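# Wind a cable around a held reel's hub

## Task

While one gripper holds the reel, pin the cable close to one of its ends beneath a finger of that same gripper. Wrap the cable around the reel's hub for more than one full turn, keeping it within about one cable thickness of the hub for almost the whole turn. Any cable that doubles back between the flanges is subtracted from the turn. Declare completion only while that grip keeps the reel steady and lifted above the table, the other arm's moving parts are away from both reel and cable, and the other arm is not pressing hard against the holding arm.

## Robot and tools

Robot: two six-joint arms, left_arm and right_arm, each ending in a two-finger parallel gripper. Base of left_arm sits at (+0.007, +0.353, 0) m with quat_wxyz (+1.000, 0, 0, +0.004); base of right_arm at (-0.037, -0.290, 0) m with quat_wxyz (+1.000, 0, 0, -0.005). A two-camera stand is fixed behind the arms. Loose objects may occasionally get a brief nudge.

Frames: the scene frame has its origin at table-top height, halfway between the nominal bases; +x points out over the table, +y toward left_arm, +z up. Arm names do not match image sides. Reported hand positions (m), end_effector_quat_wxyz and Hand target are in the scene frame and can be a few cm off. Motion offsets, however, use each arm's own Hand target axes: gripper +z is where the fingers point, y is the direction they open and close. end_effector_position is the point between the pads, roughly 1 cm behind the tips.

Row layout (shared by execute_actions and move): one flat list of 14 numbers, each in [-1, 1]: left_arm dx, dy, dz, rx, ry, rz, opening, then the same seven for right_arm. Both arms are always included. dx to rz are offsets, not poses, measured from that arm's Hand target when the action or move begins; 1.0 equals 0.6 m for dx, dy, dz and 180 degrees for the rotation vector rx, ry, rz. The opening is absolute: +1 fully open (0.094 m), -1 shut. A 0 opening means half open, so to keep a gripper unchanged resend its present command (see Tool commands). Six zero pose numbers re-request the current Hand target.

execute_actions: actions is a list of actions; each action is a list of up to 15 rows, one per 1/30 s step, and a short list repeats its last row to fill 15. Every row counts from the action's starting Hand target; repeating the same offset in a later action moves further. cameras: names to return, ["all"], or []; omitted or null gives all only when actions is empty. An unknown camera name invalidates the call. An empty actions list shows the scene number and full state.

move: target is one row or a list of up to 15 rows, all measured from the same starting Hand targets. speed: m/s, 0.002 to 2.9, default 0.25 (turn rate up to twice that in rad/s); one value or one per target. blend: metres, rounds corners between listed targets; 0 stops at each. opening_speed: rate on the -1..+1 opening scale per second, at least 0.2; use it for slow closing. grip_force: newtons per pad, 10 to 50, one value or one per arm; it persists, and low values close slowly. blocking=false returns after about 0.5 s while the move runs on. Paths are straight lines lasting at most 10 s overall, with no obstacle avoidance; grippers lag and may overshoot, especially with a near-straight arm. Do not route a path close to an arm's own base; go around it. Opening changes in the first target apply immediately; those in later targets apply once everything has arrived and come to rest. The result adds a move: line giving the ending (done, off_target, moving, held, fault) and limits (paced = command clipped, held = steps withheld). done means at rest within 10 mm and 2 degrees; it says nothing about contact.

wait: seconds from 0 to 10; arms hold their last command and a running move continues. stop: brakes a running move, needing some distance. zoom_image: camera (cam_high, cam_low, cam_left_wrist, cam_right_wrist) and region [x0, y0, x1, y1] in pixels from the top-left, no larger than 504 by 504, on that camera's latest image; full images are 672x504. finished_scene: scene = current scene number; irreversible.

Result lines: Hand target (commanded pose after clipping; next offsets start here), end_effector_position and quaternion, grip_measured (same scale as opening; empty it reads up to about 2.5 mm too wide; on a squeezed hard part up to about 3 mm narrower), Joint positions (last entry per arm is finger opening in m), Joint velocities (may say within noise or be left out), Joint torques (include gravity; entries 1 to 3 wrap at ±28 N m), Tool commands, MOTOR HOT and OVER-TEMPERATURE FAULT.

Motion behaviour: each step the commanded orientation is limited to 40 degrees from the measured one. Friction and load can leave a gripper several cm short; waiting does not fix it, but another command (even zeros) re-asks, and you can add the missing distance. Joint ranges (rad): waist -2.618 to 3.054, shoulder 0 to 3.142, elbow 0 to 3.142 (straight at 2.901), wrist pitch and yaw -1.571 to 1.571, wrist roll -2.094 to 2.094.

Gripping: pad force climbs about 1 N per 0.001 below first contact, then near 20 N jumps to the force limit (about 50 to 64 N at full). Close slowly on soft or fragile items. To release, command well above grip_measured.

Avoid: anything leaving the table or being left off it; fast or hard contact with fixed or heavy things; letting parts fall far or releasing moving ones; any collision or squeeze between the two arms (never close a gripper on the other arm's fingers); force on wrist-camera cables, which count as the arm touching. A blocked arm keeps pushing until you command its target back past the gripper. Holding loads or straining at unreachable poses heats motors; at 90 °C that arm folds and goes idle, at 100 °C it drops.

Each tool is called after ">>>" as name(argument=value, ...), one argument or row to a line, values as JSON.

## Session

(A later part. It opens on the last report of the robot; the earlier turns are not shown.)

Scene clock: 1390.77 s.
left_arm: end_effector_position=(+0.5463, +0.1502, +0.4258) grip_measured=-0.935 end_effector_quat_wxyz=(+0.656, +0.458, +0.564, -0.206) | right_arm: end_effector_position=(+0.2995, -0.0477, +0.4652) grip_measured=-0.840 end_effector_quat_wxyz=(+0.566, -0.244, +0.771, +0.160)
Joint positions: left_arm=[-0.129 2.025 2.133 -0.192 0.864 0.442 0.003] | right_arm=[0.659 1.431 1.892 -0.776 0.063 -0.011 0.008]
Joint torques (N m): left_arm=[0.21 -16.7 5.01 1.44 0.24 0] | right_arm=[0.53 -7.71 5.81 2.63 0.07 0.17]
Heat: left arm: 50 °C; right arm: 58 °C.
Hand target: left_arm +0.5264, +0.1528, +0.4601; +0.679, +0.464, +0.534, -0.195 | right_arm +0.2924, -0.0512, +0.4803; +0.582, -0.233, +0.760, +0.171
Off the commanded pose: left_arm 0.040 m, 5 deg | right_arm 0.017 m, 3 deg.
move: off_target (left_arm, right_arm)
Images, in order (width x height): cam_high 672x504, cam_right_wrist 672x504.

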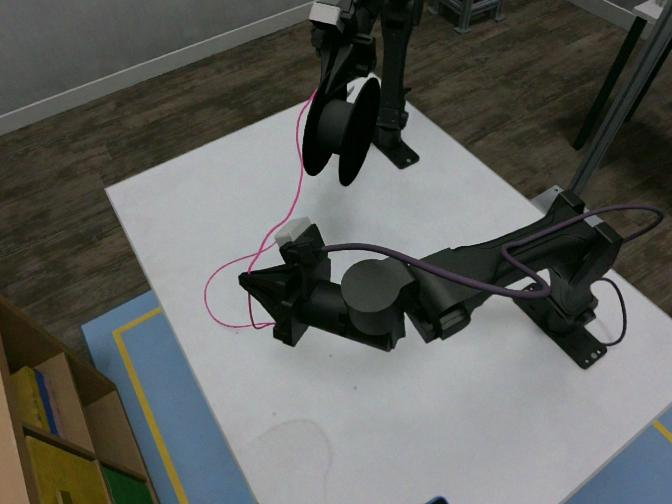

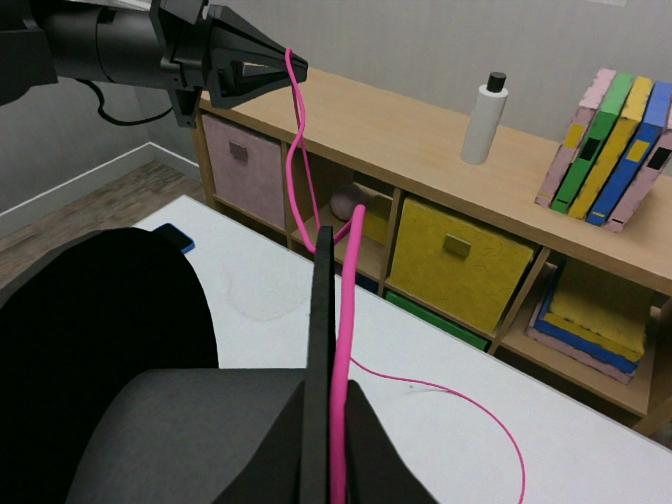

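>>> move(
  target=[
    [0.1403,-0.2317,0.022,0,0,0,-1, 0,0,0,0,0,0,-1],
    [0.2512,-0.4673,0.022,0,0,0,-1, 0,0,0,0,0,0,-1],
  ],
  speed=0.12,
  blend=[0.04,0],
  cameras=["cam_high","cam_low","cam_right_wrist"],
)

Scene clock: 1411.80 s.
left_arm: end_effector_position=(+0.3726, +0.0380, +0.2086) grip_measured=-0.935 end_effector_quat_wxyz=(+0.677, +0.469, +0.533, -0.196) | right_arm: end_effector_position=(+0.2995, -0.0478, +0.4650) grip_measured=-0.840 end_effector_quat_wxyz=(+0.565, -0.245, +0.772, +0.160)
Joint positions: left_arm=[-0.556 1.712 0.735 0.968 0.455 0.444 0.003] | right_arm=[0.659 1.431 1.892 -0.777 0.063 -0.011 0.008]
Joint torques (N m): left_arm=[-0.17 -6.05 4.36 1.56 -0.09 -0.04] | right_arm=[0.57 -7.65 5.82 2.64 0.06 0.16]
Heat: left arm: 52 °C; right arm: 58 °C.
Hand target: left_arm +0.3737, +0.0381, +0.2050; +0.679, +0.464, +0.534, -0.195 | right_arm +0.2924, -0.0512, +0.4803; +0.583, -0.233, +0.760, +0.171
Off the commanded pose: left_arm 0.004 m, 1 deg | right_arm 0.017 m, 3 deg.
move: off_target (right_arm)
Images, in order (width x height): cam_high 672x504, cam_low 672x504, cam_right_wrist 672x504.

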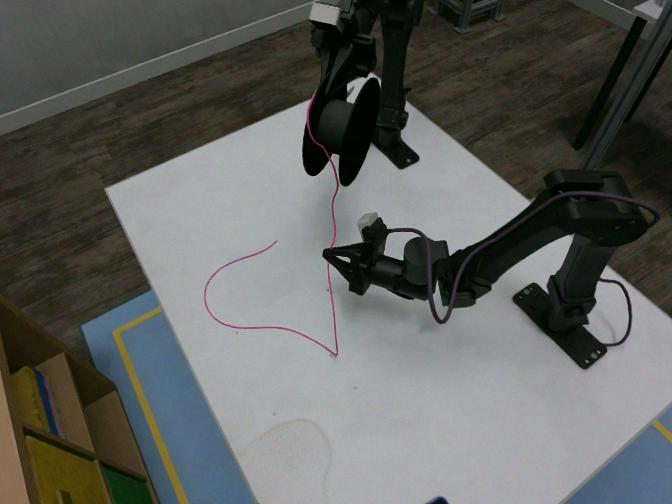

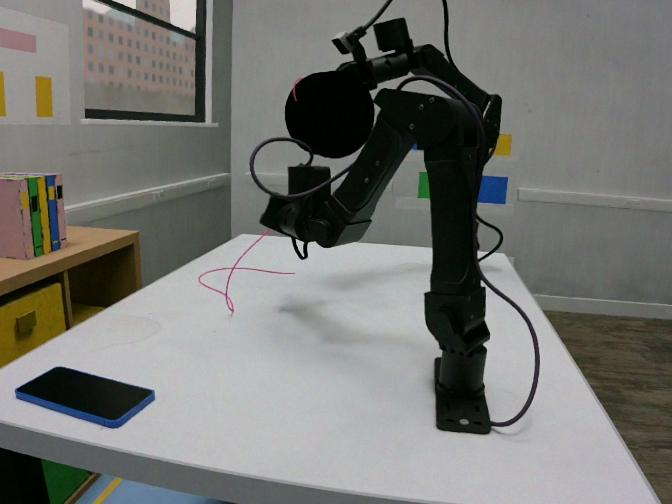

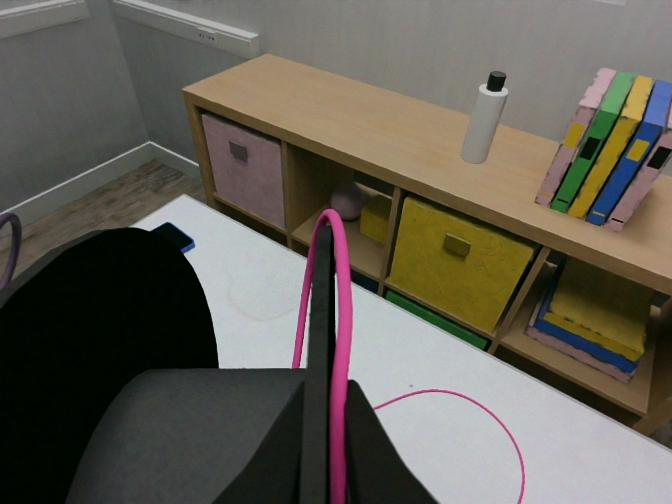

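>>> move(
  target=[
    [0.2512,-0.4673,0.022,0,0,0,-1, 0,0,0,0,0,0,-1],
  ],
  cameras=[],
)

Scene clock: 1434.47 s.
left_arm: end_effector_position=(+0.2618, -0.0861, +0.0391) grip_measured=-0.935 end_effector_quat_wxyz=(+0.654, +0.415, +0.607, -0.177) | right_arm: end_effector_position=(+0.2699, -0.0682, +0.3775) grip_measured=-0.840 end_effector_quat_wxyz=(+0.425, -0.280, +0.854, +0.113)
Joint positions: left_arm=[-1.154 2.354 0.768 1.502 -0.281 0.311 0.003] | right_arm=[0.662 1.416 1.823 -1.069 0.06 -0.011 0.008]
Joint torques (N m): left_arm=[-3.54 5.5 -3.08 2.15 0.69 0.56] | right_arm=[0.23 -11.63 9.76 4.95 0.05 0.19]
Heat: left arm: 52 °C; right arm: 60 °C.
Hand target: left_arm +0.2211, -0.0764, -0.0501; +0.679, +0.464, +0.534, -0.195 | right_arm +0.2925, -0.0512, +0.4802; +0.582, -0.233, +0.760, +0.170
Off the commanded pose: left_arm 0.099 m, 11 deg | right_arm 0.107 m, 23 deg.
joint sent to its limit (left arm) — joint 4 (wrist pitch), upper limit. The joint targets are off in position and orientation.
move: off_target (left_arm, right_arm)
No camera images: "cameras" was empty.

>>> move(
  target=[-0.2512,0.4673,-0.022,0,0,0,-1, 0,0,0,0,0,0,-1],
  speed=0.15,
  cameras=["all"],
)

Scene clock: 1441.10 s.
left_arm: end_effector_position=(+0.3719, +0.0405, +0.1753) grip_measured=-0.935 end_effector_quat_wxyz=(+0.657, +0.468, +0.558, -0.195) | right_arm: end_effector_position=(+0.2927, -0.0514, +0.4496) grip_measured=-0.840 end_effector_quat_wxyz=(+0.547, -0.250, +0.784, +0.154)
Joint positions: left_arm=[-0.56 1.766 0.694 1.004 0.433 0.437 0.003] | right_arm=[0.662 1.406 1.85 -0.806 0.063 -0.01 0.008]
Joint torques (N m): left_arm=[0.18 -11.08 7.09 1.28 0.2 0.02] | right_arm=[0.32 -6.06 8.76 2.97 0.06 0.16]
Heat: left arm: 53 °C; right arm: 64 °C.
Hand target: left_arm +0.3737, +0.0382, +0.2049; +0.679, +0.464, +0.534, -0.195 | right_arm +0.2925, -0.0512, +0.4803; +0.582, -0.233, +0.760, +0.171
Off the commanded pose: left_arm 0.030 m, 4 deg | right_arm 0.031 m, 6 deg.
move: off_target (left_arm, right_arm)

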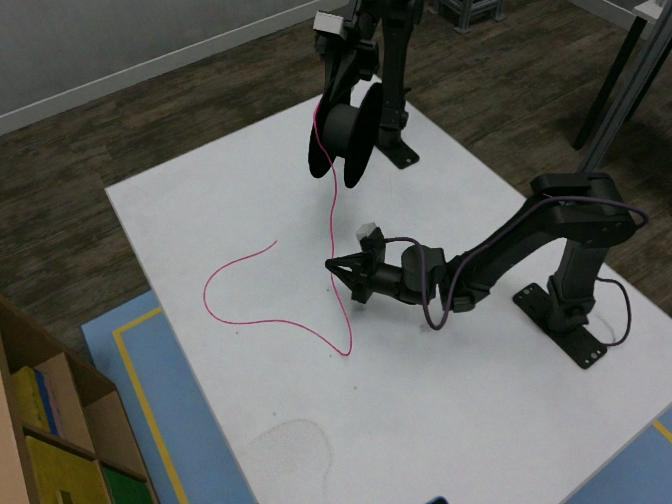

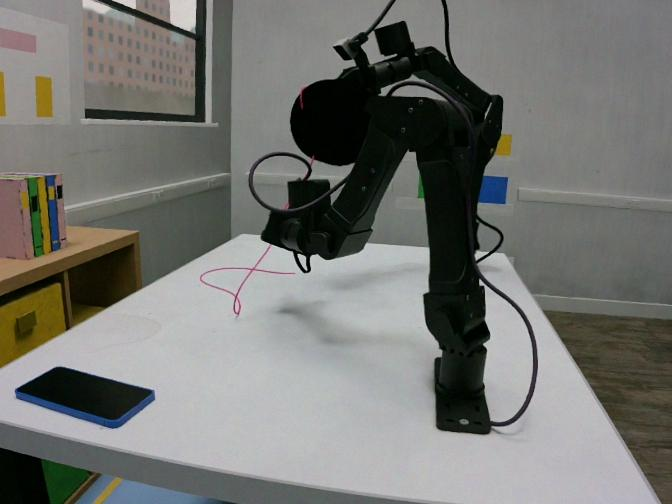

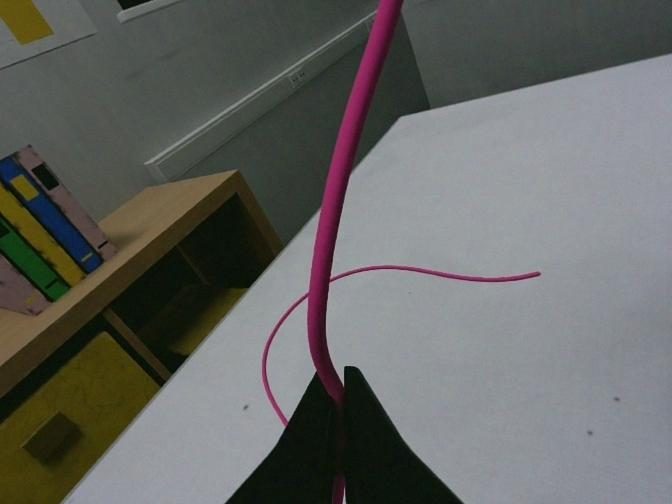

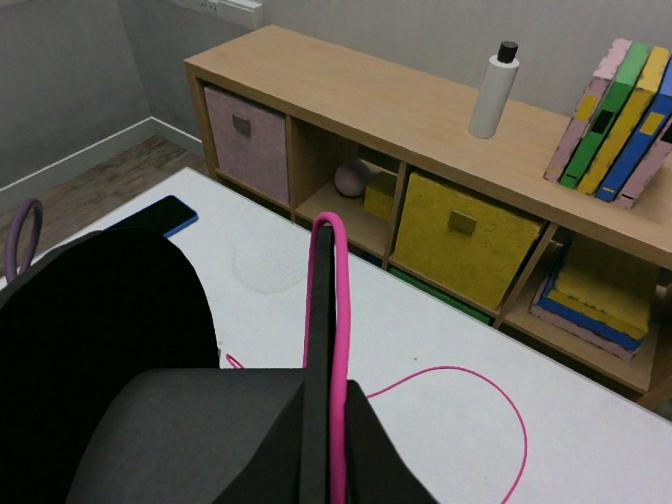

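>>> move(
  target=[
    [0,0,0,0,0,0,-0.5, 0,0,0,0,0,0,-1],
    [0,0,-0.2,0,0,0,-0.5, 0,0,0,0,0,0,-1],
  ],
  speed=0.12,
  opening_speed=0.5,
  cameras=["cam_high","cam_low","cam_left_wrist","cam_right_wrist"],
)

Scene clock: 1451.40 s.
left_arm: end_effector_position=(+0.3128, +0.1368, +0.2005) grip_measured=-0.502 end_effector_quat_wxyz=(+0.676, +0.463, +0.540, -0.195) | right_arm: end_effector_position=(+0.2927, -0.0514, +0.4496) grip_measured=-0.840 end_effector_quat_wxyz=(+0.547, -0.250, +0.784, +0.154)
Joint positions: left_arm=[-0.32 1.352 0.358 0.98 0.678 0.437 0.023] | right_arm=[0.662 1.406 1.85 -0.806 0.063 -0.01 0.008]
Joint torques (N m): left_arm=[0.53 -6.38 4.07 1.21 0.17 0.02] | right_arm=[0.29 -6.05 8.75 2.97 0.06 0.16]
Heat: left arm: 52 °C; right arm: 64 °C.
Hand target: left_arm +0.3083, +0.1388, +0.2051; +0.679, +0.464, +0.534, -0.195 | right_arm +0.2924, -0.0512, +0.4802; +0.582, -0.233, +0.760, +0.171
Off the commanded pose: left_arm 0.007 m, 1 deg | right_arm 0.031 m, 6 deg.
move: off_target (right_arm)

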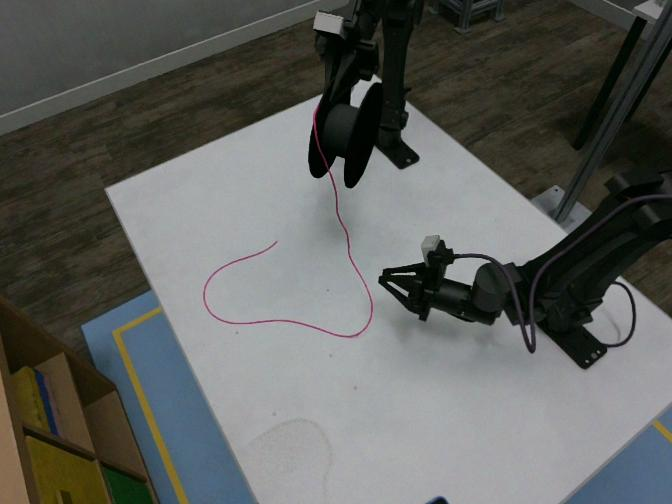

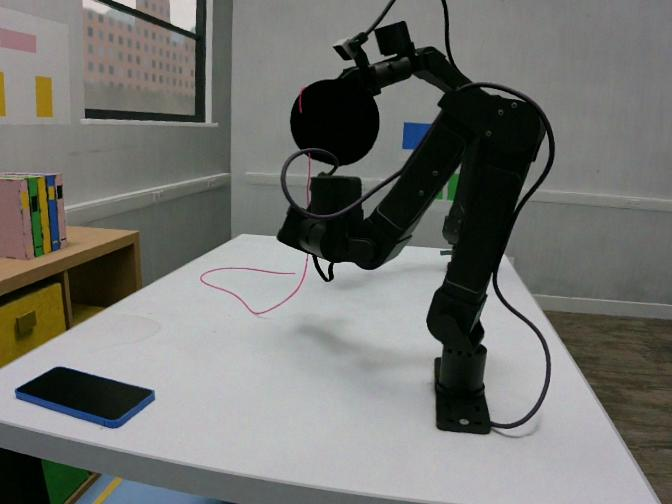

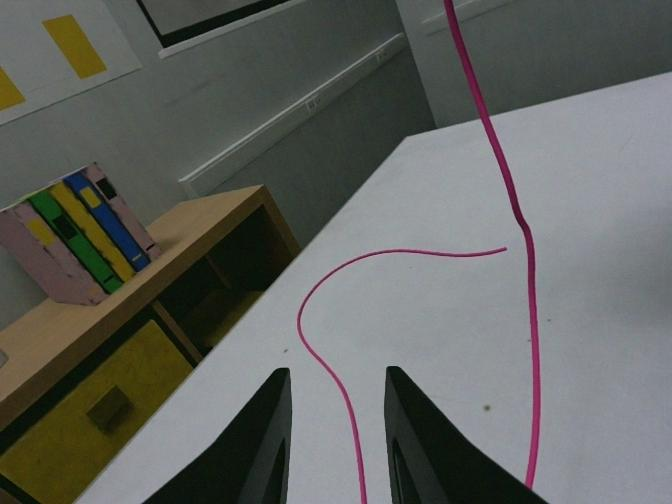

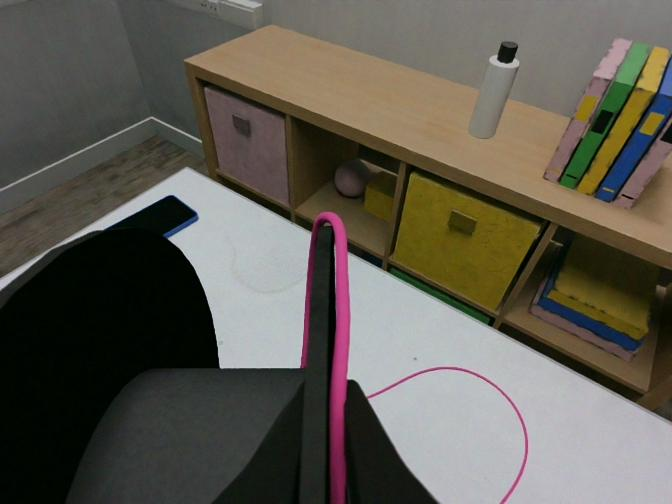

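>>> move(
  target=[0.0035,-0.1303,0.0013,0.4376,0.2791,0.2641,0, 0,0,0,0,0,0,-1],
  speed=0.2,
  cameras=["cam_high","cam_low","cam_left_wrist"],
)

Scene clock: 1494.77 s.
left_arm: end_effector_position=(+0.2489, +0.1026, +0.1675) grip_measured=-0.002 end_effector_quat_wxyz=(+0.009, +0.951, +0.308, -0.016) | right_arm: end_effector_position=(+0.2934, -0.0525, +0.4496) grip_measured=-0.840 end_effector_quat_wxyz=(+0.548, -0.248, +0.784, +0.151)
Joint positions: left_arm=[-0.795 1.881 1.832 -1.521 0.036 1.728 0.047] | right_arm=[0.662 1.406 1.85 -0.806 0.071 -0.01 0.008]
Joint torques (N m): left_arm=[-0.29 -7.17 7.84 -0.33 0.05 0.12] | right_arm=[0.31 -6.02 8.76 2.97 -0.02 0.17]
Heat: left arm: 50 °C; right arm: 66 °C.
Hand target: left_arm +0.2500, +0.1000, +0.1701; +0.005, +0.954, +0.301, -0.016 | right_arm +0.2924, -0.0512, +0.4802; +0.582, -0.233, +0.760, +0.171
Off the commanded pose: left_arm 0.004 m, 1 deg | right_arm 0.031 m, 6 deg.
move: off_target (right_arm)
Images, in order (width x height): cam_high 672x504, cam_low 672x504, cam_left_wrist 672x504.

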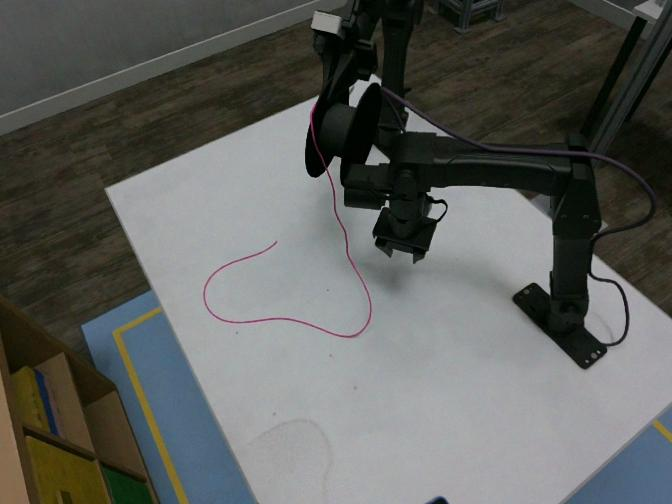

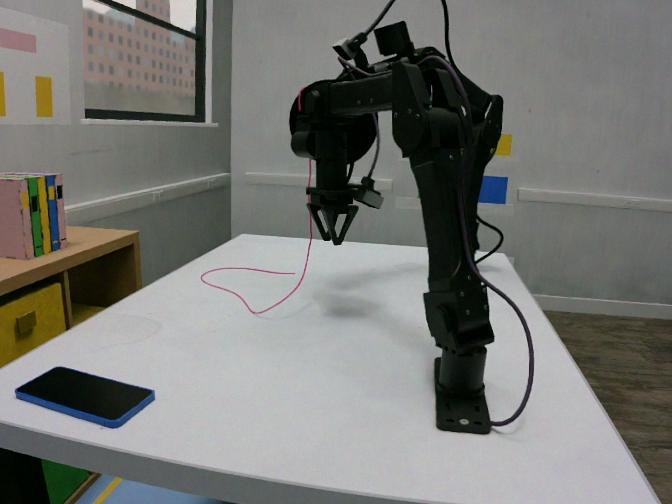

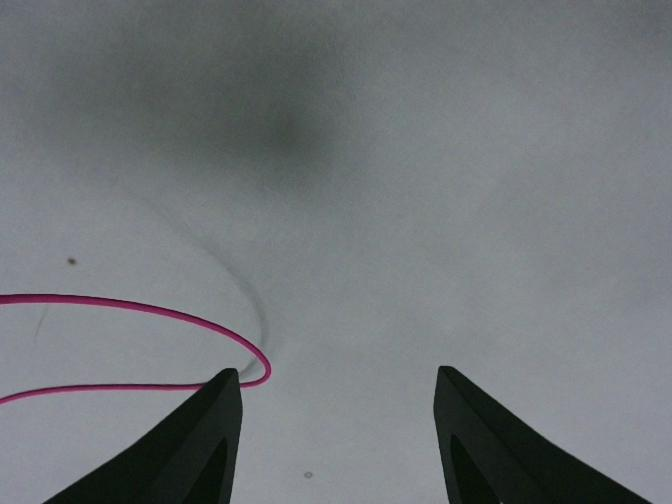

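>>> move(
  target=[0.128,0.123,0.178,0,0,-0.5,-0.25, 0,0,0,0,0,0,-1],
  speed=0.15,
  cameras=["cam_high","cam_left_wrist"],
)

Scene clock: 1519.07 s.
left_arm: end_effector_position=(+0.3399, +0.0882, +0.0616) grip_measured=-0.248 end_effector_quat_wxyz=(-0.024, +0.468, +0.883, -0.013) | right_arm: end_effector_position=(+0.2956, -0.0553, +0.4507) grip_measured=-0.840 end_effector_quat_wxyz=(+0.552, -0.243, +0.785, +0.144)
Joint positions: left_arm=[-0.668 2.244 1.951 -1.321 0.035 0.315 0.035] | right_arm=[0.662 1.406 1.85 -0.802 0.09 -0.01 0.008]
Joint torques (N m): left_arm=[0.47 -9.91 8.02 -0.04 0.04 -0.1] | right_arm=[0.28 -5.98 8.84 2.92 -0.24 0.15]
Heat: left arm: 45 °C; right arm: 67 °C.
Hand target: left_arm +0.3522, +0.0815, +0.0607; -0.008, +0.461, +0.887, -0.015 | right_arm +0.2925, -0.0512, +0.4803; +0.582, -0.233, +0.760, +0.171
Off the commanded pose: left_arm 0.014 m, 2 deg | right_arm 0.030 m, 6 deg.
move: off_target (left_arm, right_arm)
Images, in order (width x height): cam_high 672x504, cam_left_wrist 672x504.

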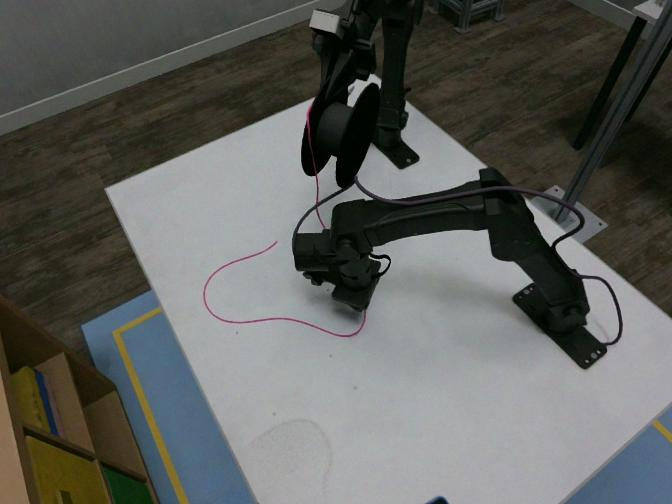

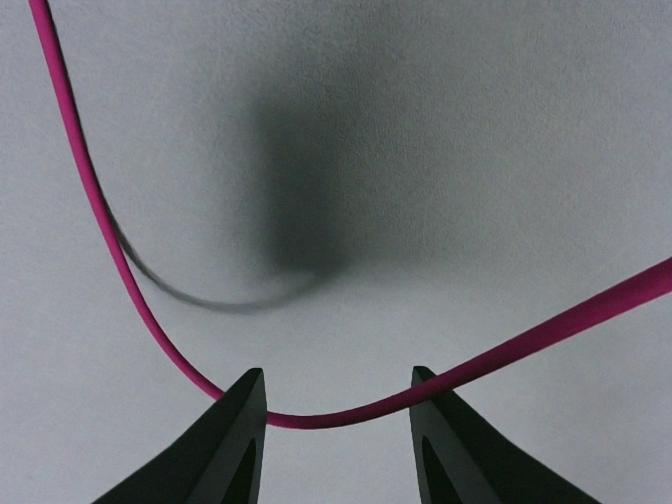

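>>> move(
  target=[
    [-0.05,0,0,0,0,0,-0.25, 0,0,0,0,0,0,-1],
    [-0.05,0.12,-0.02,0,0,-0.1,0, 0,0,0,0,0,0,-1],
  ],
  speed=0.1,
  blend=[0.01,0],
  cameras=["cam_high","cam_low","cam_left_wrist"],
)

Scene clock: 1536.73 s.
left_arm: end_effector_position=(+0.4252, +0.0991, +0.0735) grip_measured=-0.002 end_effector_quat_wxyz=(+0.006, +0.322, +0.947, -0.019) | right_arm: end_effector_position=(+0.2945, -0.0534, +0.4507) grip_measured=-0.840 end_effector_quat_wxyz=(+0.550, -0.246, +0.784, +0.149)
Joint positions: left_arm=[-0.543 2.549 2.54 -1.542 0.035 0.12 0.047] | right_arm=[0.662 1.406 1.85 -0.802 0.078 -0.01 0.008]
Joint torques (N m): left_arm=[0.21 -11.51 7.91 -0.23 0.02 -0.06] | right_arm=[0.28 -6.01 8.83 2.92 -0.11 0.15]
Heat: left arm: 43 °C; right arm: 66 °C.
Hand target: left_arm +0.4288, +0.0985, +0.0703; -0.010, +0.317, +0.948, -0.014 | right_arm +0.2924, -0.0512, +0.4803; +0.583, -0.233, +0.760, +0.171
Off the commanded pose: left_arm 0.005 m, 2 deg | right_arm 0.030 m, 5 deg.
joint sent to its limit (left arm) — joint 4 (wrist pitch), lower limit. The joint targets still meet the commanded pose.
move: off_target (right_arm)
Images, in order (width x height): cam_high 672x504, cam_low 672x504, cam_left_wrist 672x504.

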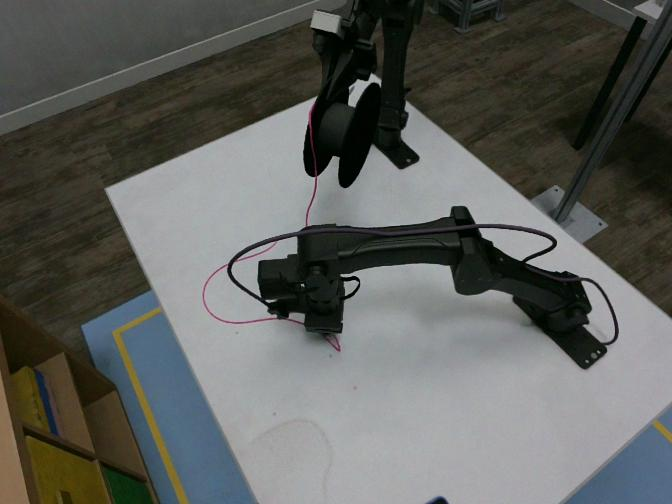

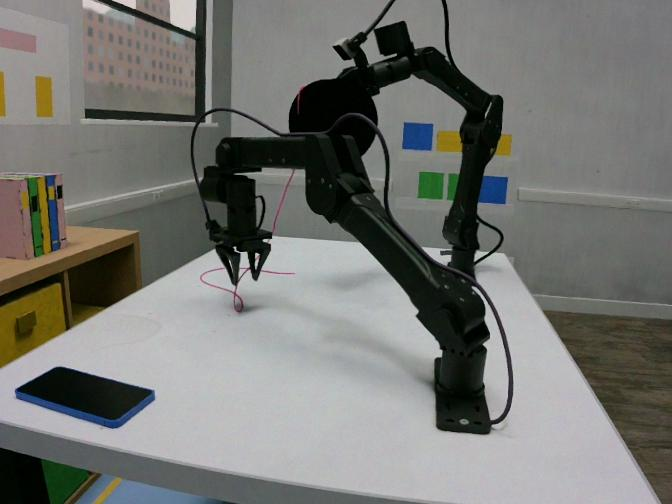

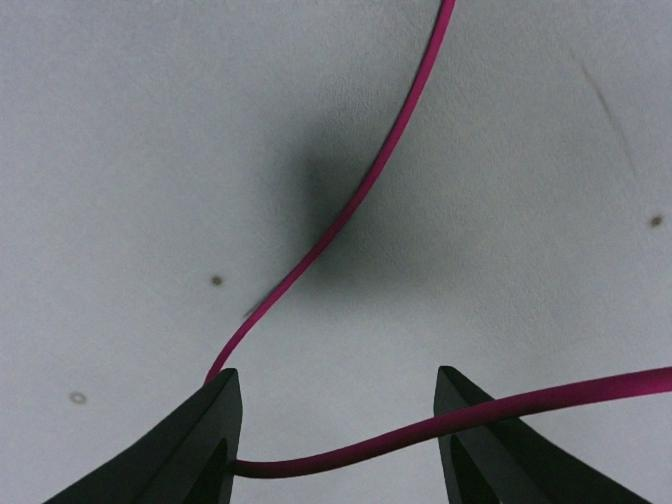

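>>> move(
  target=[
    [0.02,0,0,0,0,0.44,0, 0,0,0,0,0,0,-1],
  ],
  speed=0.15,
  cameras=["cam_high","cam_low","cam_left_wrist"],
)

Scene clock: 1564.20 s.
left_arm: end_effector_position=(+0.4218, +0.1014, +0.0683) grip_measured=-0.002 end_effector_quat_wxyz=(+0.007, +0.847, +0.532, -0.015) | right_arm: end_effector_position=(+0.2945, -0.0534, +0.4507) grip_measured=-0.840 end_effector_quat_wxyz=(+0.550, -0.246, +0.784, +0.149)
Joint positions: left_arm=[-0.543 2.549 2.519 -1.542 0.033 1.485 0.047] | right_arm=[0.662 1.406 1.85 -0.802 0.078 -0.01 0.008]
Joint torques (N m): left_arm=[0.44 -14.6 3.95 -0.27 0.03 0.12] | right_arm=[0.27 -5.97 8.83 2.92 -0.11 0.15]
Heat: left arm: 42 °C; right arm: 65 °C.
Hand target: left_arm +0.4192, +0.1058, +0.0703; +0.001, +0.849, +0.529, -0.017 | right_arm +0.2925, -0.0512, +0.4803; +0.583, -0.233, +0.760, +0.171
Off the commanded pose: left_arm 0.005 m, 1 deg | right_arm 0.030 m, 5 deg.
joint sent to its limit (left arm) — joint 4 (wrist pitch), lower limit. The joint targets still meet the commanded pose.
move: off_target (right_arm)
Images, in order (width x height): cam_high 672x504, cam_low 672x504, cam_left_wrist 672x504.

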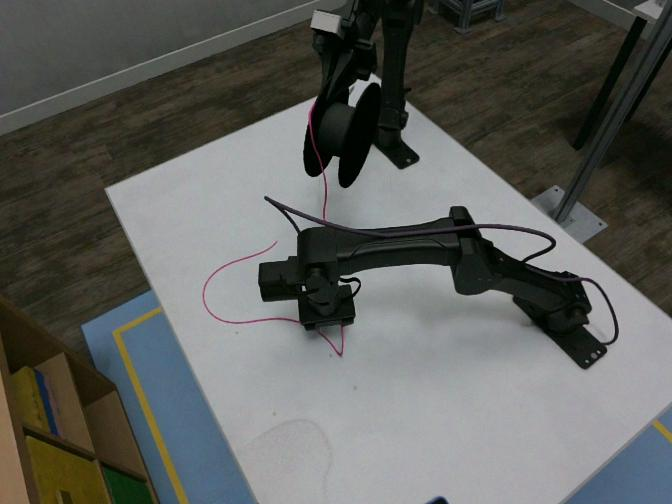

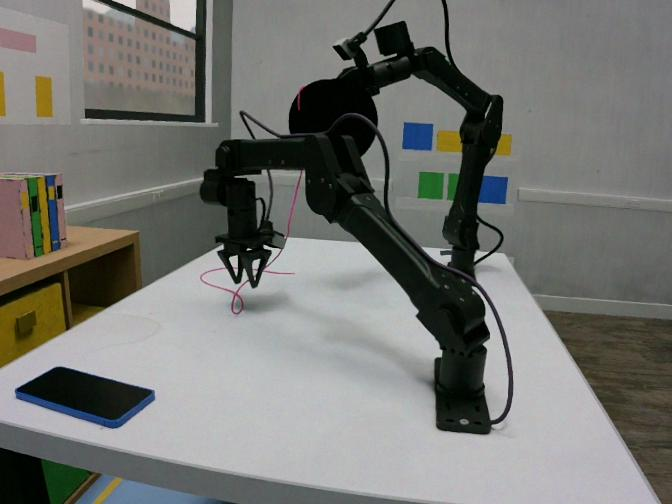

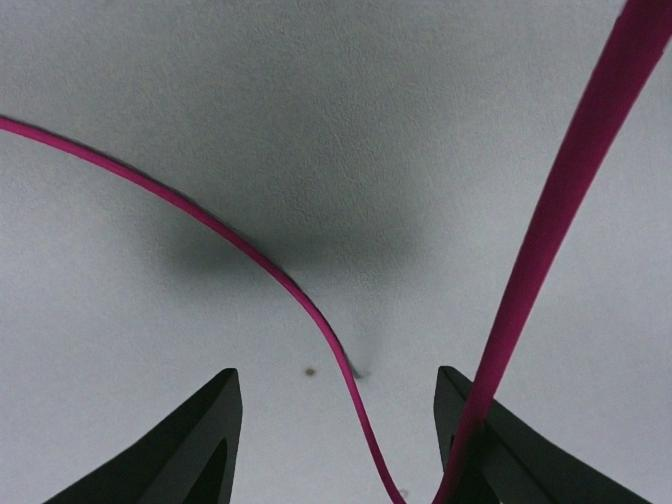

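>>> move(
  target=[
    [0,-0.01,0,0,0,0,0.8, 0,0,0,0,0,0,-1],
  ],
  speed=0.05,
  cameras=["cam_left_wrist"],
)

Scene clock: 1581.20 s.
left_arm: end_effector_position=(+0.4083, +0.1095, +0.0451) grip_measured=+0.798 end_effector_quat_wxyz=(-0.028, +0.846, +0.531, -0.033) | right_arm: end_effector_position=(+0.2944, -0.0533, +0.4507) grip_measured=-0.840 end_effector_quat_wxyz=(+0.550, -0.246, +0.784, +0.149)
Joint positions: left_arm=[-0.543 2.549 2.422 -1.524 0.033 1.486 0.084] | right_arm=[0.662 1.406 1.85 -0.802 0.078 -0.01 0.008]
Joint torques (N m): left_arm=[0.34 -19.22 3.89 -0.16 0.03 0.11] | right_arm=[0.27 -6.01 8.84 2.92 -0.11 0.15]
Heat: left arm: 43 °C; right arm: 65 °C.
Hand target: left_arm +0.4139, +0.1085, +0.0704; +0.001, +0.849, +0.529, -0.017 | right_arm +0.2924, -0.0512, +0.4803; +0.582, -0.233, +0.760, +0.171
Off the commanded pose: left_arm 0.026 m, 4 deg | right_arm 0.030 m, 5 deg.
move: off_target (left_arm, right_arm)
Images, in order (width x height): cam_left_wrist 672x504.

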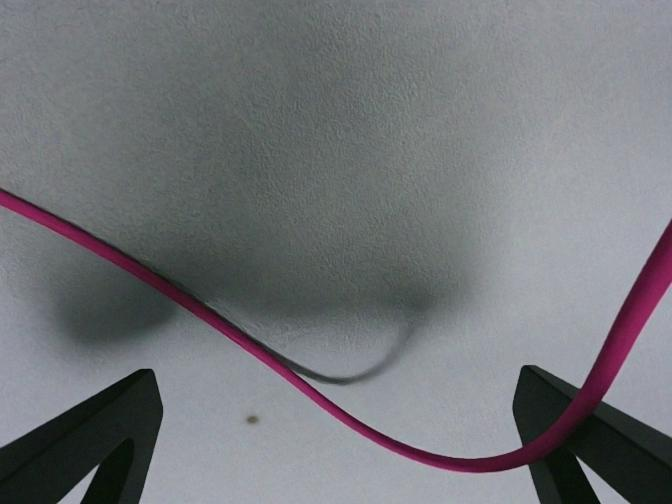

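>>> move(
  target=[
    [0,0,-0.1,0,0,0,0.8, 0,0,0,0,0,0,-1],
    [0,0.03,-0.14,0,0,0,0, 0,0,0,0,0,0,-1],
  ],
  speed=0.1,
  cameras=["cam_high","cam_low","cam_left_wrist"],
)

Scene clock: 1596.80 s.
left_arm: end_effector_position=(+0.4297, +0.1004, +0.1264) grip_measured=+0.002 end_effector_quat_wxyz=(+0.068, +0.844, +0.531, +0.017) | right_arm: end_effector_position=(+0.2944, -0.0533, +0.4507) grip_measured=-0.840 end_effector_quat_wxyz=(+0.550, -0.246, +0.784, +0.149)
Joint positions: left_arm=[-0.537 2.436 2.539 -1.537 0.032 1.487 0.047] | right_arm=[0.662 1.406 1.85 -0.802 0.078 -0.01 0.008]
Joint torques (N m): left_arm=[0.57 -16.58 7.62 -0.08 0.06 0.11] | right_arm=[0.31 -6 8.83 2.92 -0.11 0.15]
Heat: left arm: 47 °C; right arm: 66 °C.
Hand target: left_arm +0.4324, +0.1021, +0.1543; +0.001, +0.849, +0.529, -0.017 | right_arm +0.2924, -0.0512, +0.4803; +0.582, -0.233, +0.760, +0.171
Off the commanded pose: left_arm 0.028 m, 9 deg | right_arm 0.030 m, 5 deg.
joint sent to its limit (left arm) — joint 4 (wrist pitch), lower limit. The joint targets are off in orientation, not in position.
move: off_target (left_arm, right_arm); target 2's new opening was sent with left_arm's hand 0.028 m and 9 deg from that target
Images, in order (width x height): cam_high 672x504, cam_low 672x504, cam_left_wrist 672x504.

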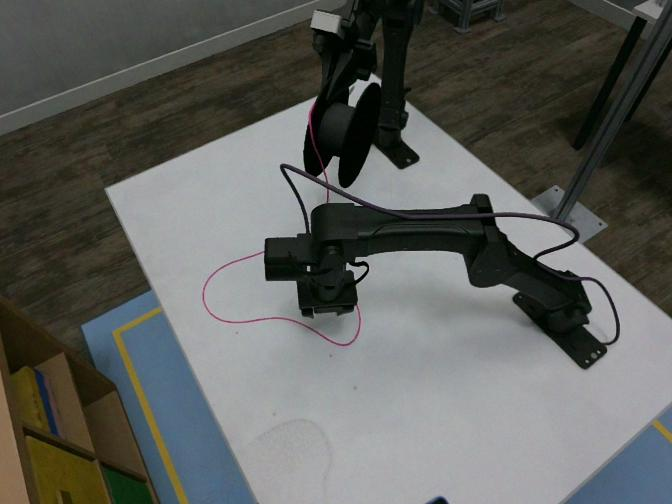

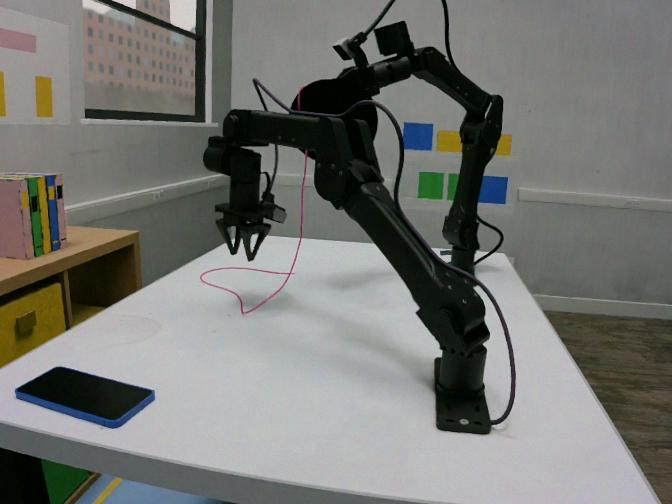

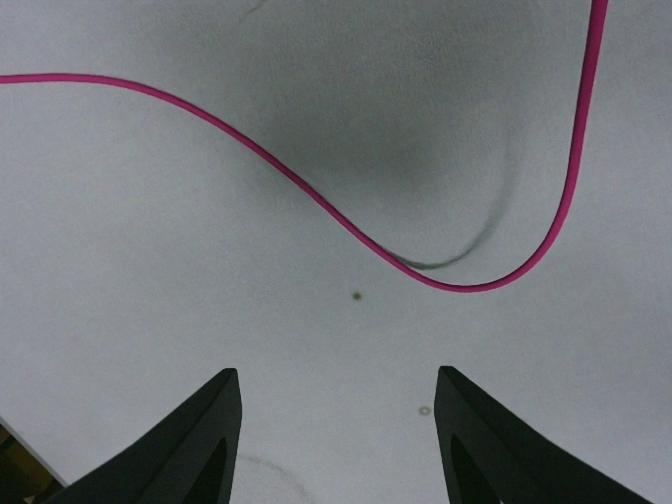

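>>> move(
  target=[
    [0,-0.125,0.06,0,0,0,0, 0,0,0,0,0,0,-1],
  ],
  speed=0.1,
  cameras=["cam_left_wrist"],
)

Scene clock: 1610.73 s.
left_arm: end_effector_position=(+0.3632, +0.1377, +0.0965) grip_measured=+0.002 end_effector_quat_wxyz=(-0.029, +0.846, +0.532, -0.033) | right_arm: end_effector_position=(+0.2944, -0.0533, +0.4507) grip_measured=-0.840 end_effector_quat_wxyz=(+0.550, -0.246, +0.784, +0.149)
Joint positions: left_arm=[-0.54 2.249 2.095 -1.499 0.032 1.487 0.047] | right_arm=[0.662 1.406 1.85 -0.802 0.078 -0.01 0.008]
Joint torques (N m): left_arm=[-0.46 -17.5 4.04 -0.18 0.05 0.04] | right_arm=[0.29 -5.97 8.8 2.92 -0.11 0.15]
Heat: left arm: 48 °C; right arm: 66 °C.
Hand target: left_arm +0.3639, +0.1344, +0.1195; +0.001, +0.849, +0.528, -0.017 | right_arm +0.2924, -0.0512, +0.4803; +0.582, -0.233, +0.760, +0.171
Off the commanded pose: left_arm 0.023 m, 4 deg | right_arm 0.030 m, 5 deg.
move: off_target (left_arm, right_arm)
Images, in order (width x height): cam_left_wrist 672x504.

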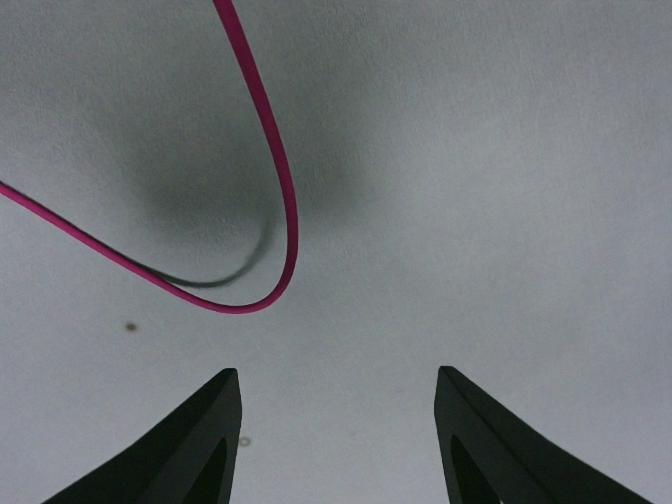

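>>> move(
  target=[
    [0,0.016,0.07,0,0,0,0, 0,0,0,0,0,0,-1],
    [-0.065,0.016,0.07,0,0,0,0, 0,0,0,0,0,0,-1],
  ],
  speed=0.08,
  blend=[0.01,0],
  cameras=["cam_left_wrist"],
)

Scene clock: 1621.97 s.
left_arm: end_effector_position=(+0.3474, +0.0989, +0.0695) grip_measured=+0.002 end_effector_quat_wxyz=(-0.017, +0.851, +0.525, -0.024) | right_arm: end_effector_position=(+0.2944, -0.0533, +0.4507) grip_measured=-0.840 end_effector_quat_wxyz=(+0.550, -0.246, +0.784, +0.149)
Joint positions: left_arm=[-0.638 2.247 1.988 -1.361 0.032 1.406 0.047] | right_arm=[0.662 1.406 1.85 -0.802 0.078 -0.01 0.008]
Joint torques (N m): left_arm=[0.18 -12.67 6.69 -0.17 0.05 -0.06] | right_arm=[0.27 -6 8.87 2.92 -0.1 0.15]
Heat: left arm: 47 °C; right arm: 66 °C.
Hand target: left_arm +0.3543, +0.0945, +0.0786; +0.001, +0.849, +0.529, -0.017 | right_arm +0.2924, -0.0512, +0.4803; +0.582, -0.233, +0.760, +0.171
Off the commanded pose: left_arm 0.012 m, 2 deg | right_arm 0.030 m, 5 deg.
move: off_target (left_arm, right_arm)
Images, in order (width x height): cam_left_wrist 672x504.

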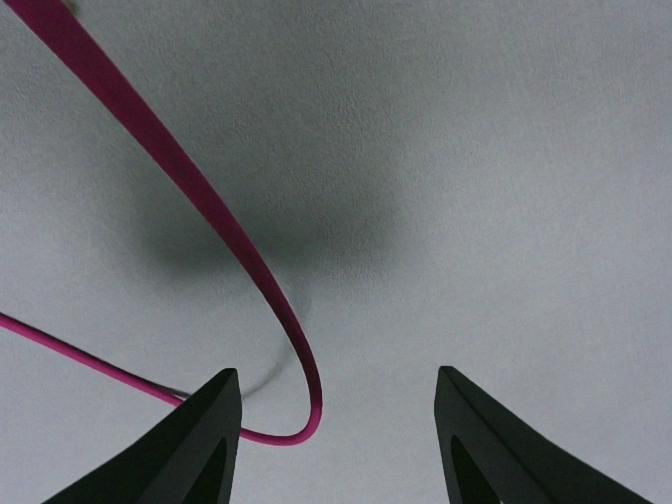

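>>> move(
  target=[
    [0,0.015,0.045,0,0,-0.05,0, 0,0,0,0,0,0,-1],
  ],
  speed=0.06,
  cameras=["cam_left_wrist"],
)

Scene clock: 1633.13 s.
left_arm: end_effector_position=(+0.3608, +0.0891, +0.0636) grip_measured=+0.002 end_effector_quat_wxyz=(+0.008, +0.808, +0.589, -0.014) | right_arm: end_effector_position=(+0.2944, -0.0533, +0.4507) grip_measured=-0.840 end_effector_quat_wxyz=(+0.550, -0.246, +0.784, +0.149)
Joint positions: left_arm=[-0.638 2.261 1.988 -1.292 0.032 1.252 0.047] | right_arm=[0.662 1.406 1.85 -0.802 0.078 -0.01 0.008]
Joint torques (N m): left_arm=[0.31 -10.24 4.08 -0.02 0.06 -0.04] | right_arm=[0.29 -5.98 8.81 2.91 -0.1 0.15]
Heat: left arm: 46 °C; right arm: 66 °C.
Hand target: left_arm +0.3617, +0.0899, +0.0514; +0.000, +0.805, +0.594, -0.017 | right_arm +0.2924, -0.0512, +0.4803; +0.582, -0.233, +0.760, +0.171
Off the commanded pose: left_arm 0.012 m, 1 deg | right_arm 0.030 m, 5 deg.
move: off_target (left_arm, right_arm)
Images, in order (width x height): cam_left_wrist 672x504.

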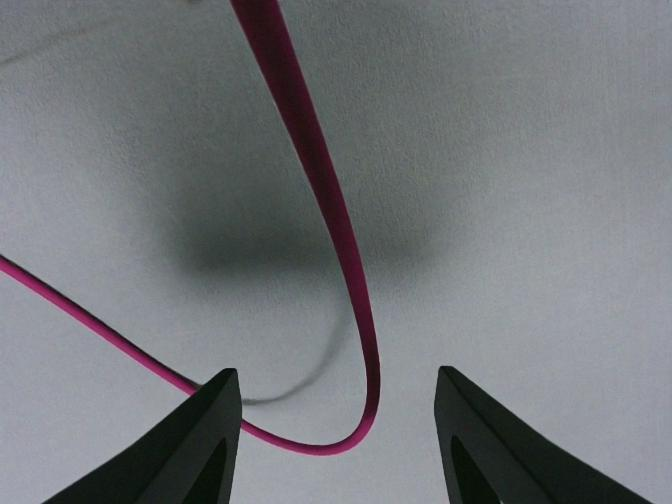

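>>> move(
  target=[
    [0,-0.006,0.04,0,0,0,0, 0,0,0,0,0,0,-1],
    [0,-0.006,0.04,0,0,0,-1, 0,0,0,0,0,0,-1],
  ],
  speed=0.06,
  opening_speed=0.5,
  cameras=["cam_high","cam_low","cam_left_wrist","cam_right_wrist"],
)

Scene clock: 1643.37 s.
left_arm: end_effector_position=(+0.3578, +0.0913, +0.0374) grip_measured=-0.934 end_effector_quat_wxyz=(+0.005, +0.806, +0.591, -0.015) | right_arm: end_effector_position=(+0.2944, -0.0533, +0.4507) grip_measured=-0.840 end_effector_quat_wxyz=(+0.550, -0.246, +0.784, +0.149)
Joint positions: left_arm=[-0.638 2.261 1.884 -1.194 0.032 1.246 0.003] | right_arm=[0.662 1.406 1.85 -0.802 0.078 -0.01 0.008]
Joint torques (N m): left_arm=[-0.08 -10.5 4.21 -0.01 0.07 -0.05] | right_arm=[0.29 -5.98 8.85 2.92 -0.11 0.15]
Heat: left arm: 44 °C; right arm: 66 °C.
Hand target: left_arm +0.3575, +0.0906, +0.0274; +0.000, +0.805, +0.594, -0.017 | right_arm +0.2924, -0.0512, +0.4803; +0.582, -0.233, +0.760, +0.171
Off the commanded pose: left_arm 0.010 m, 1 deg | right_arm 0.030 m, 5 deg.
move: off_target (right_arm)

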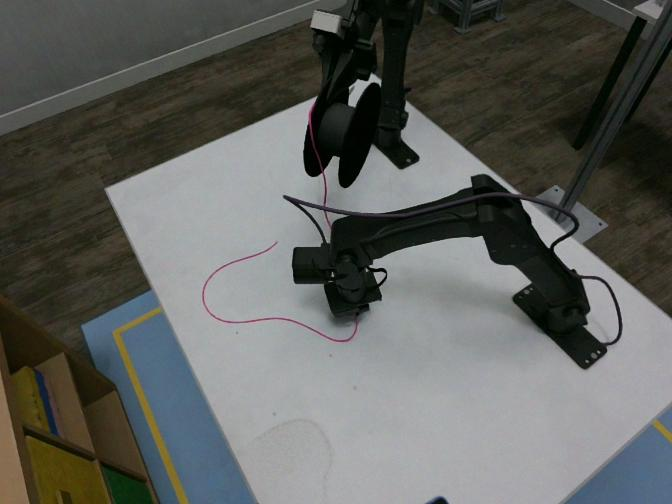

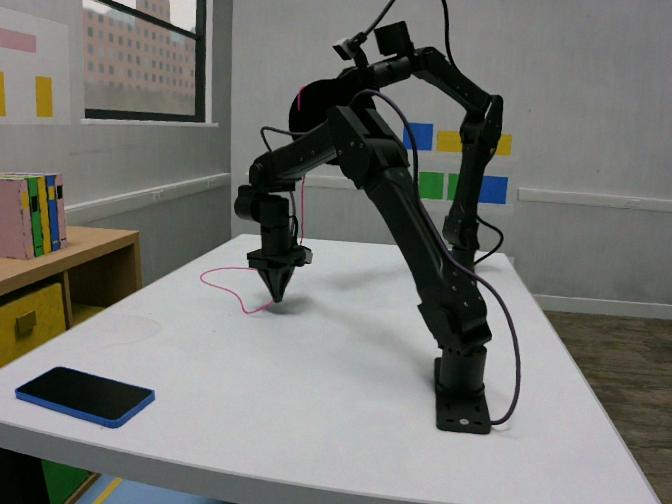

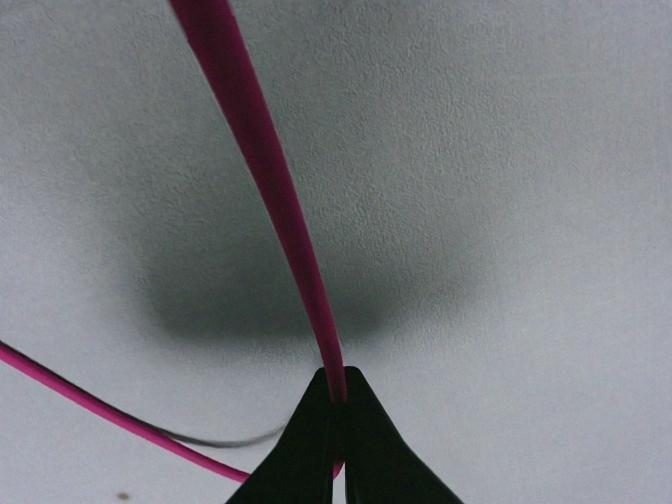

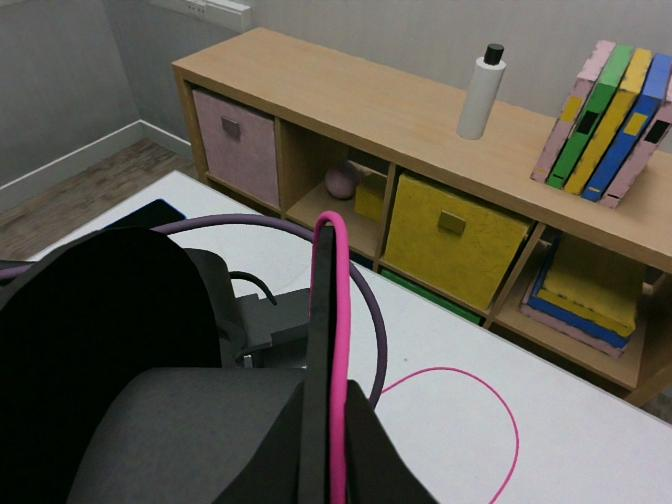

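>>> zoom_image(
  camera="cam_high",
  region=[260, 160, 420, 320],
)

>>> zoom_image(
  camera="cam_low",
  region=[220, 70, 400, 320],
)

Scaled by 3.150.

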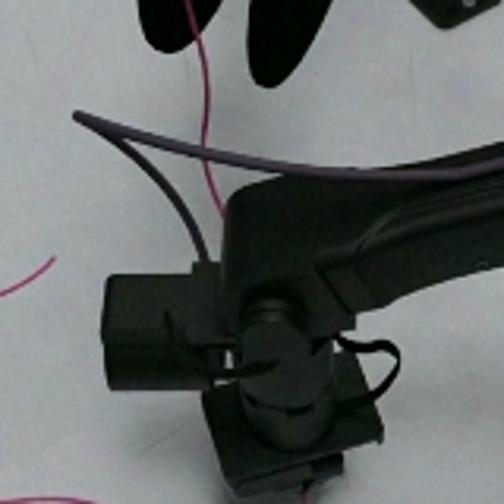

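Scaled by 2.016.

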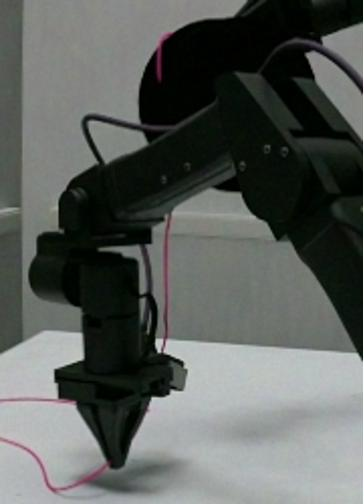

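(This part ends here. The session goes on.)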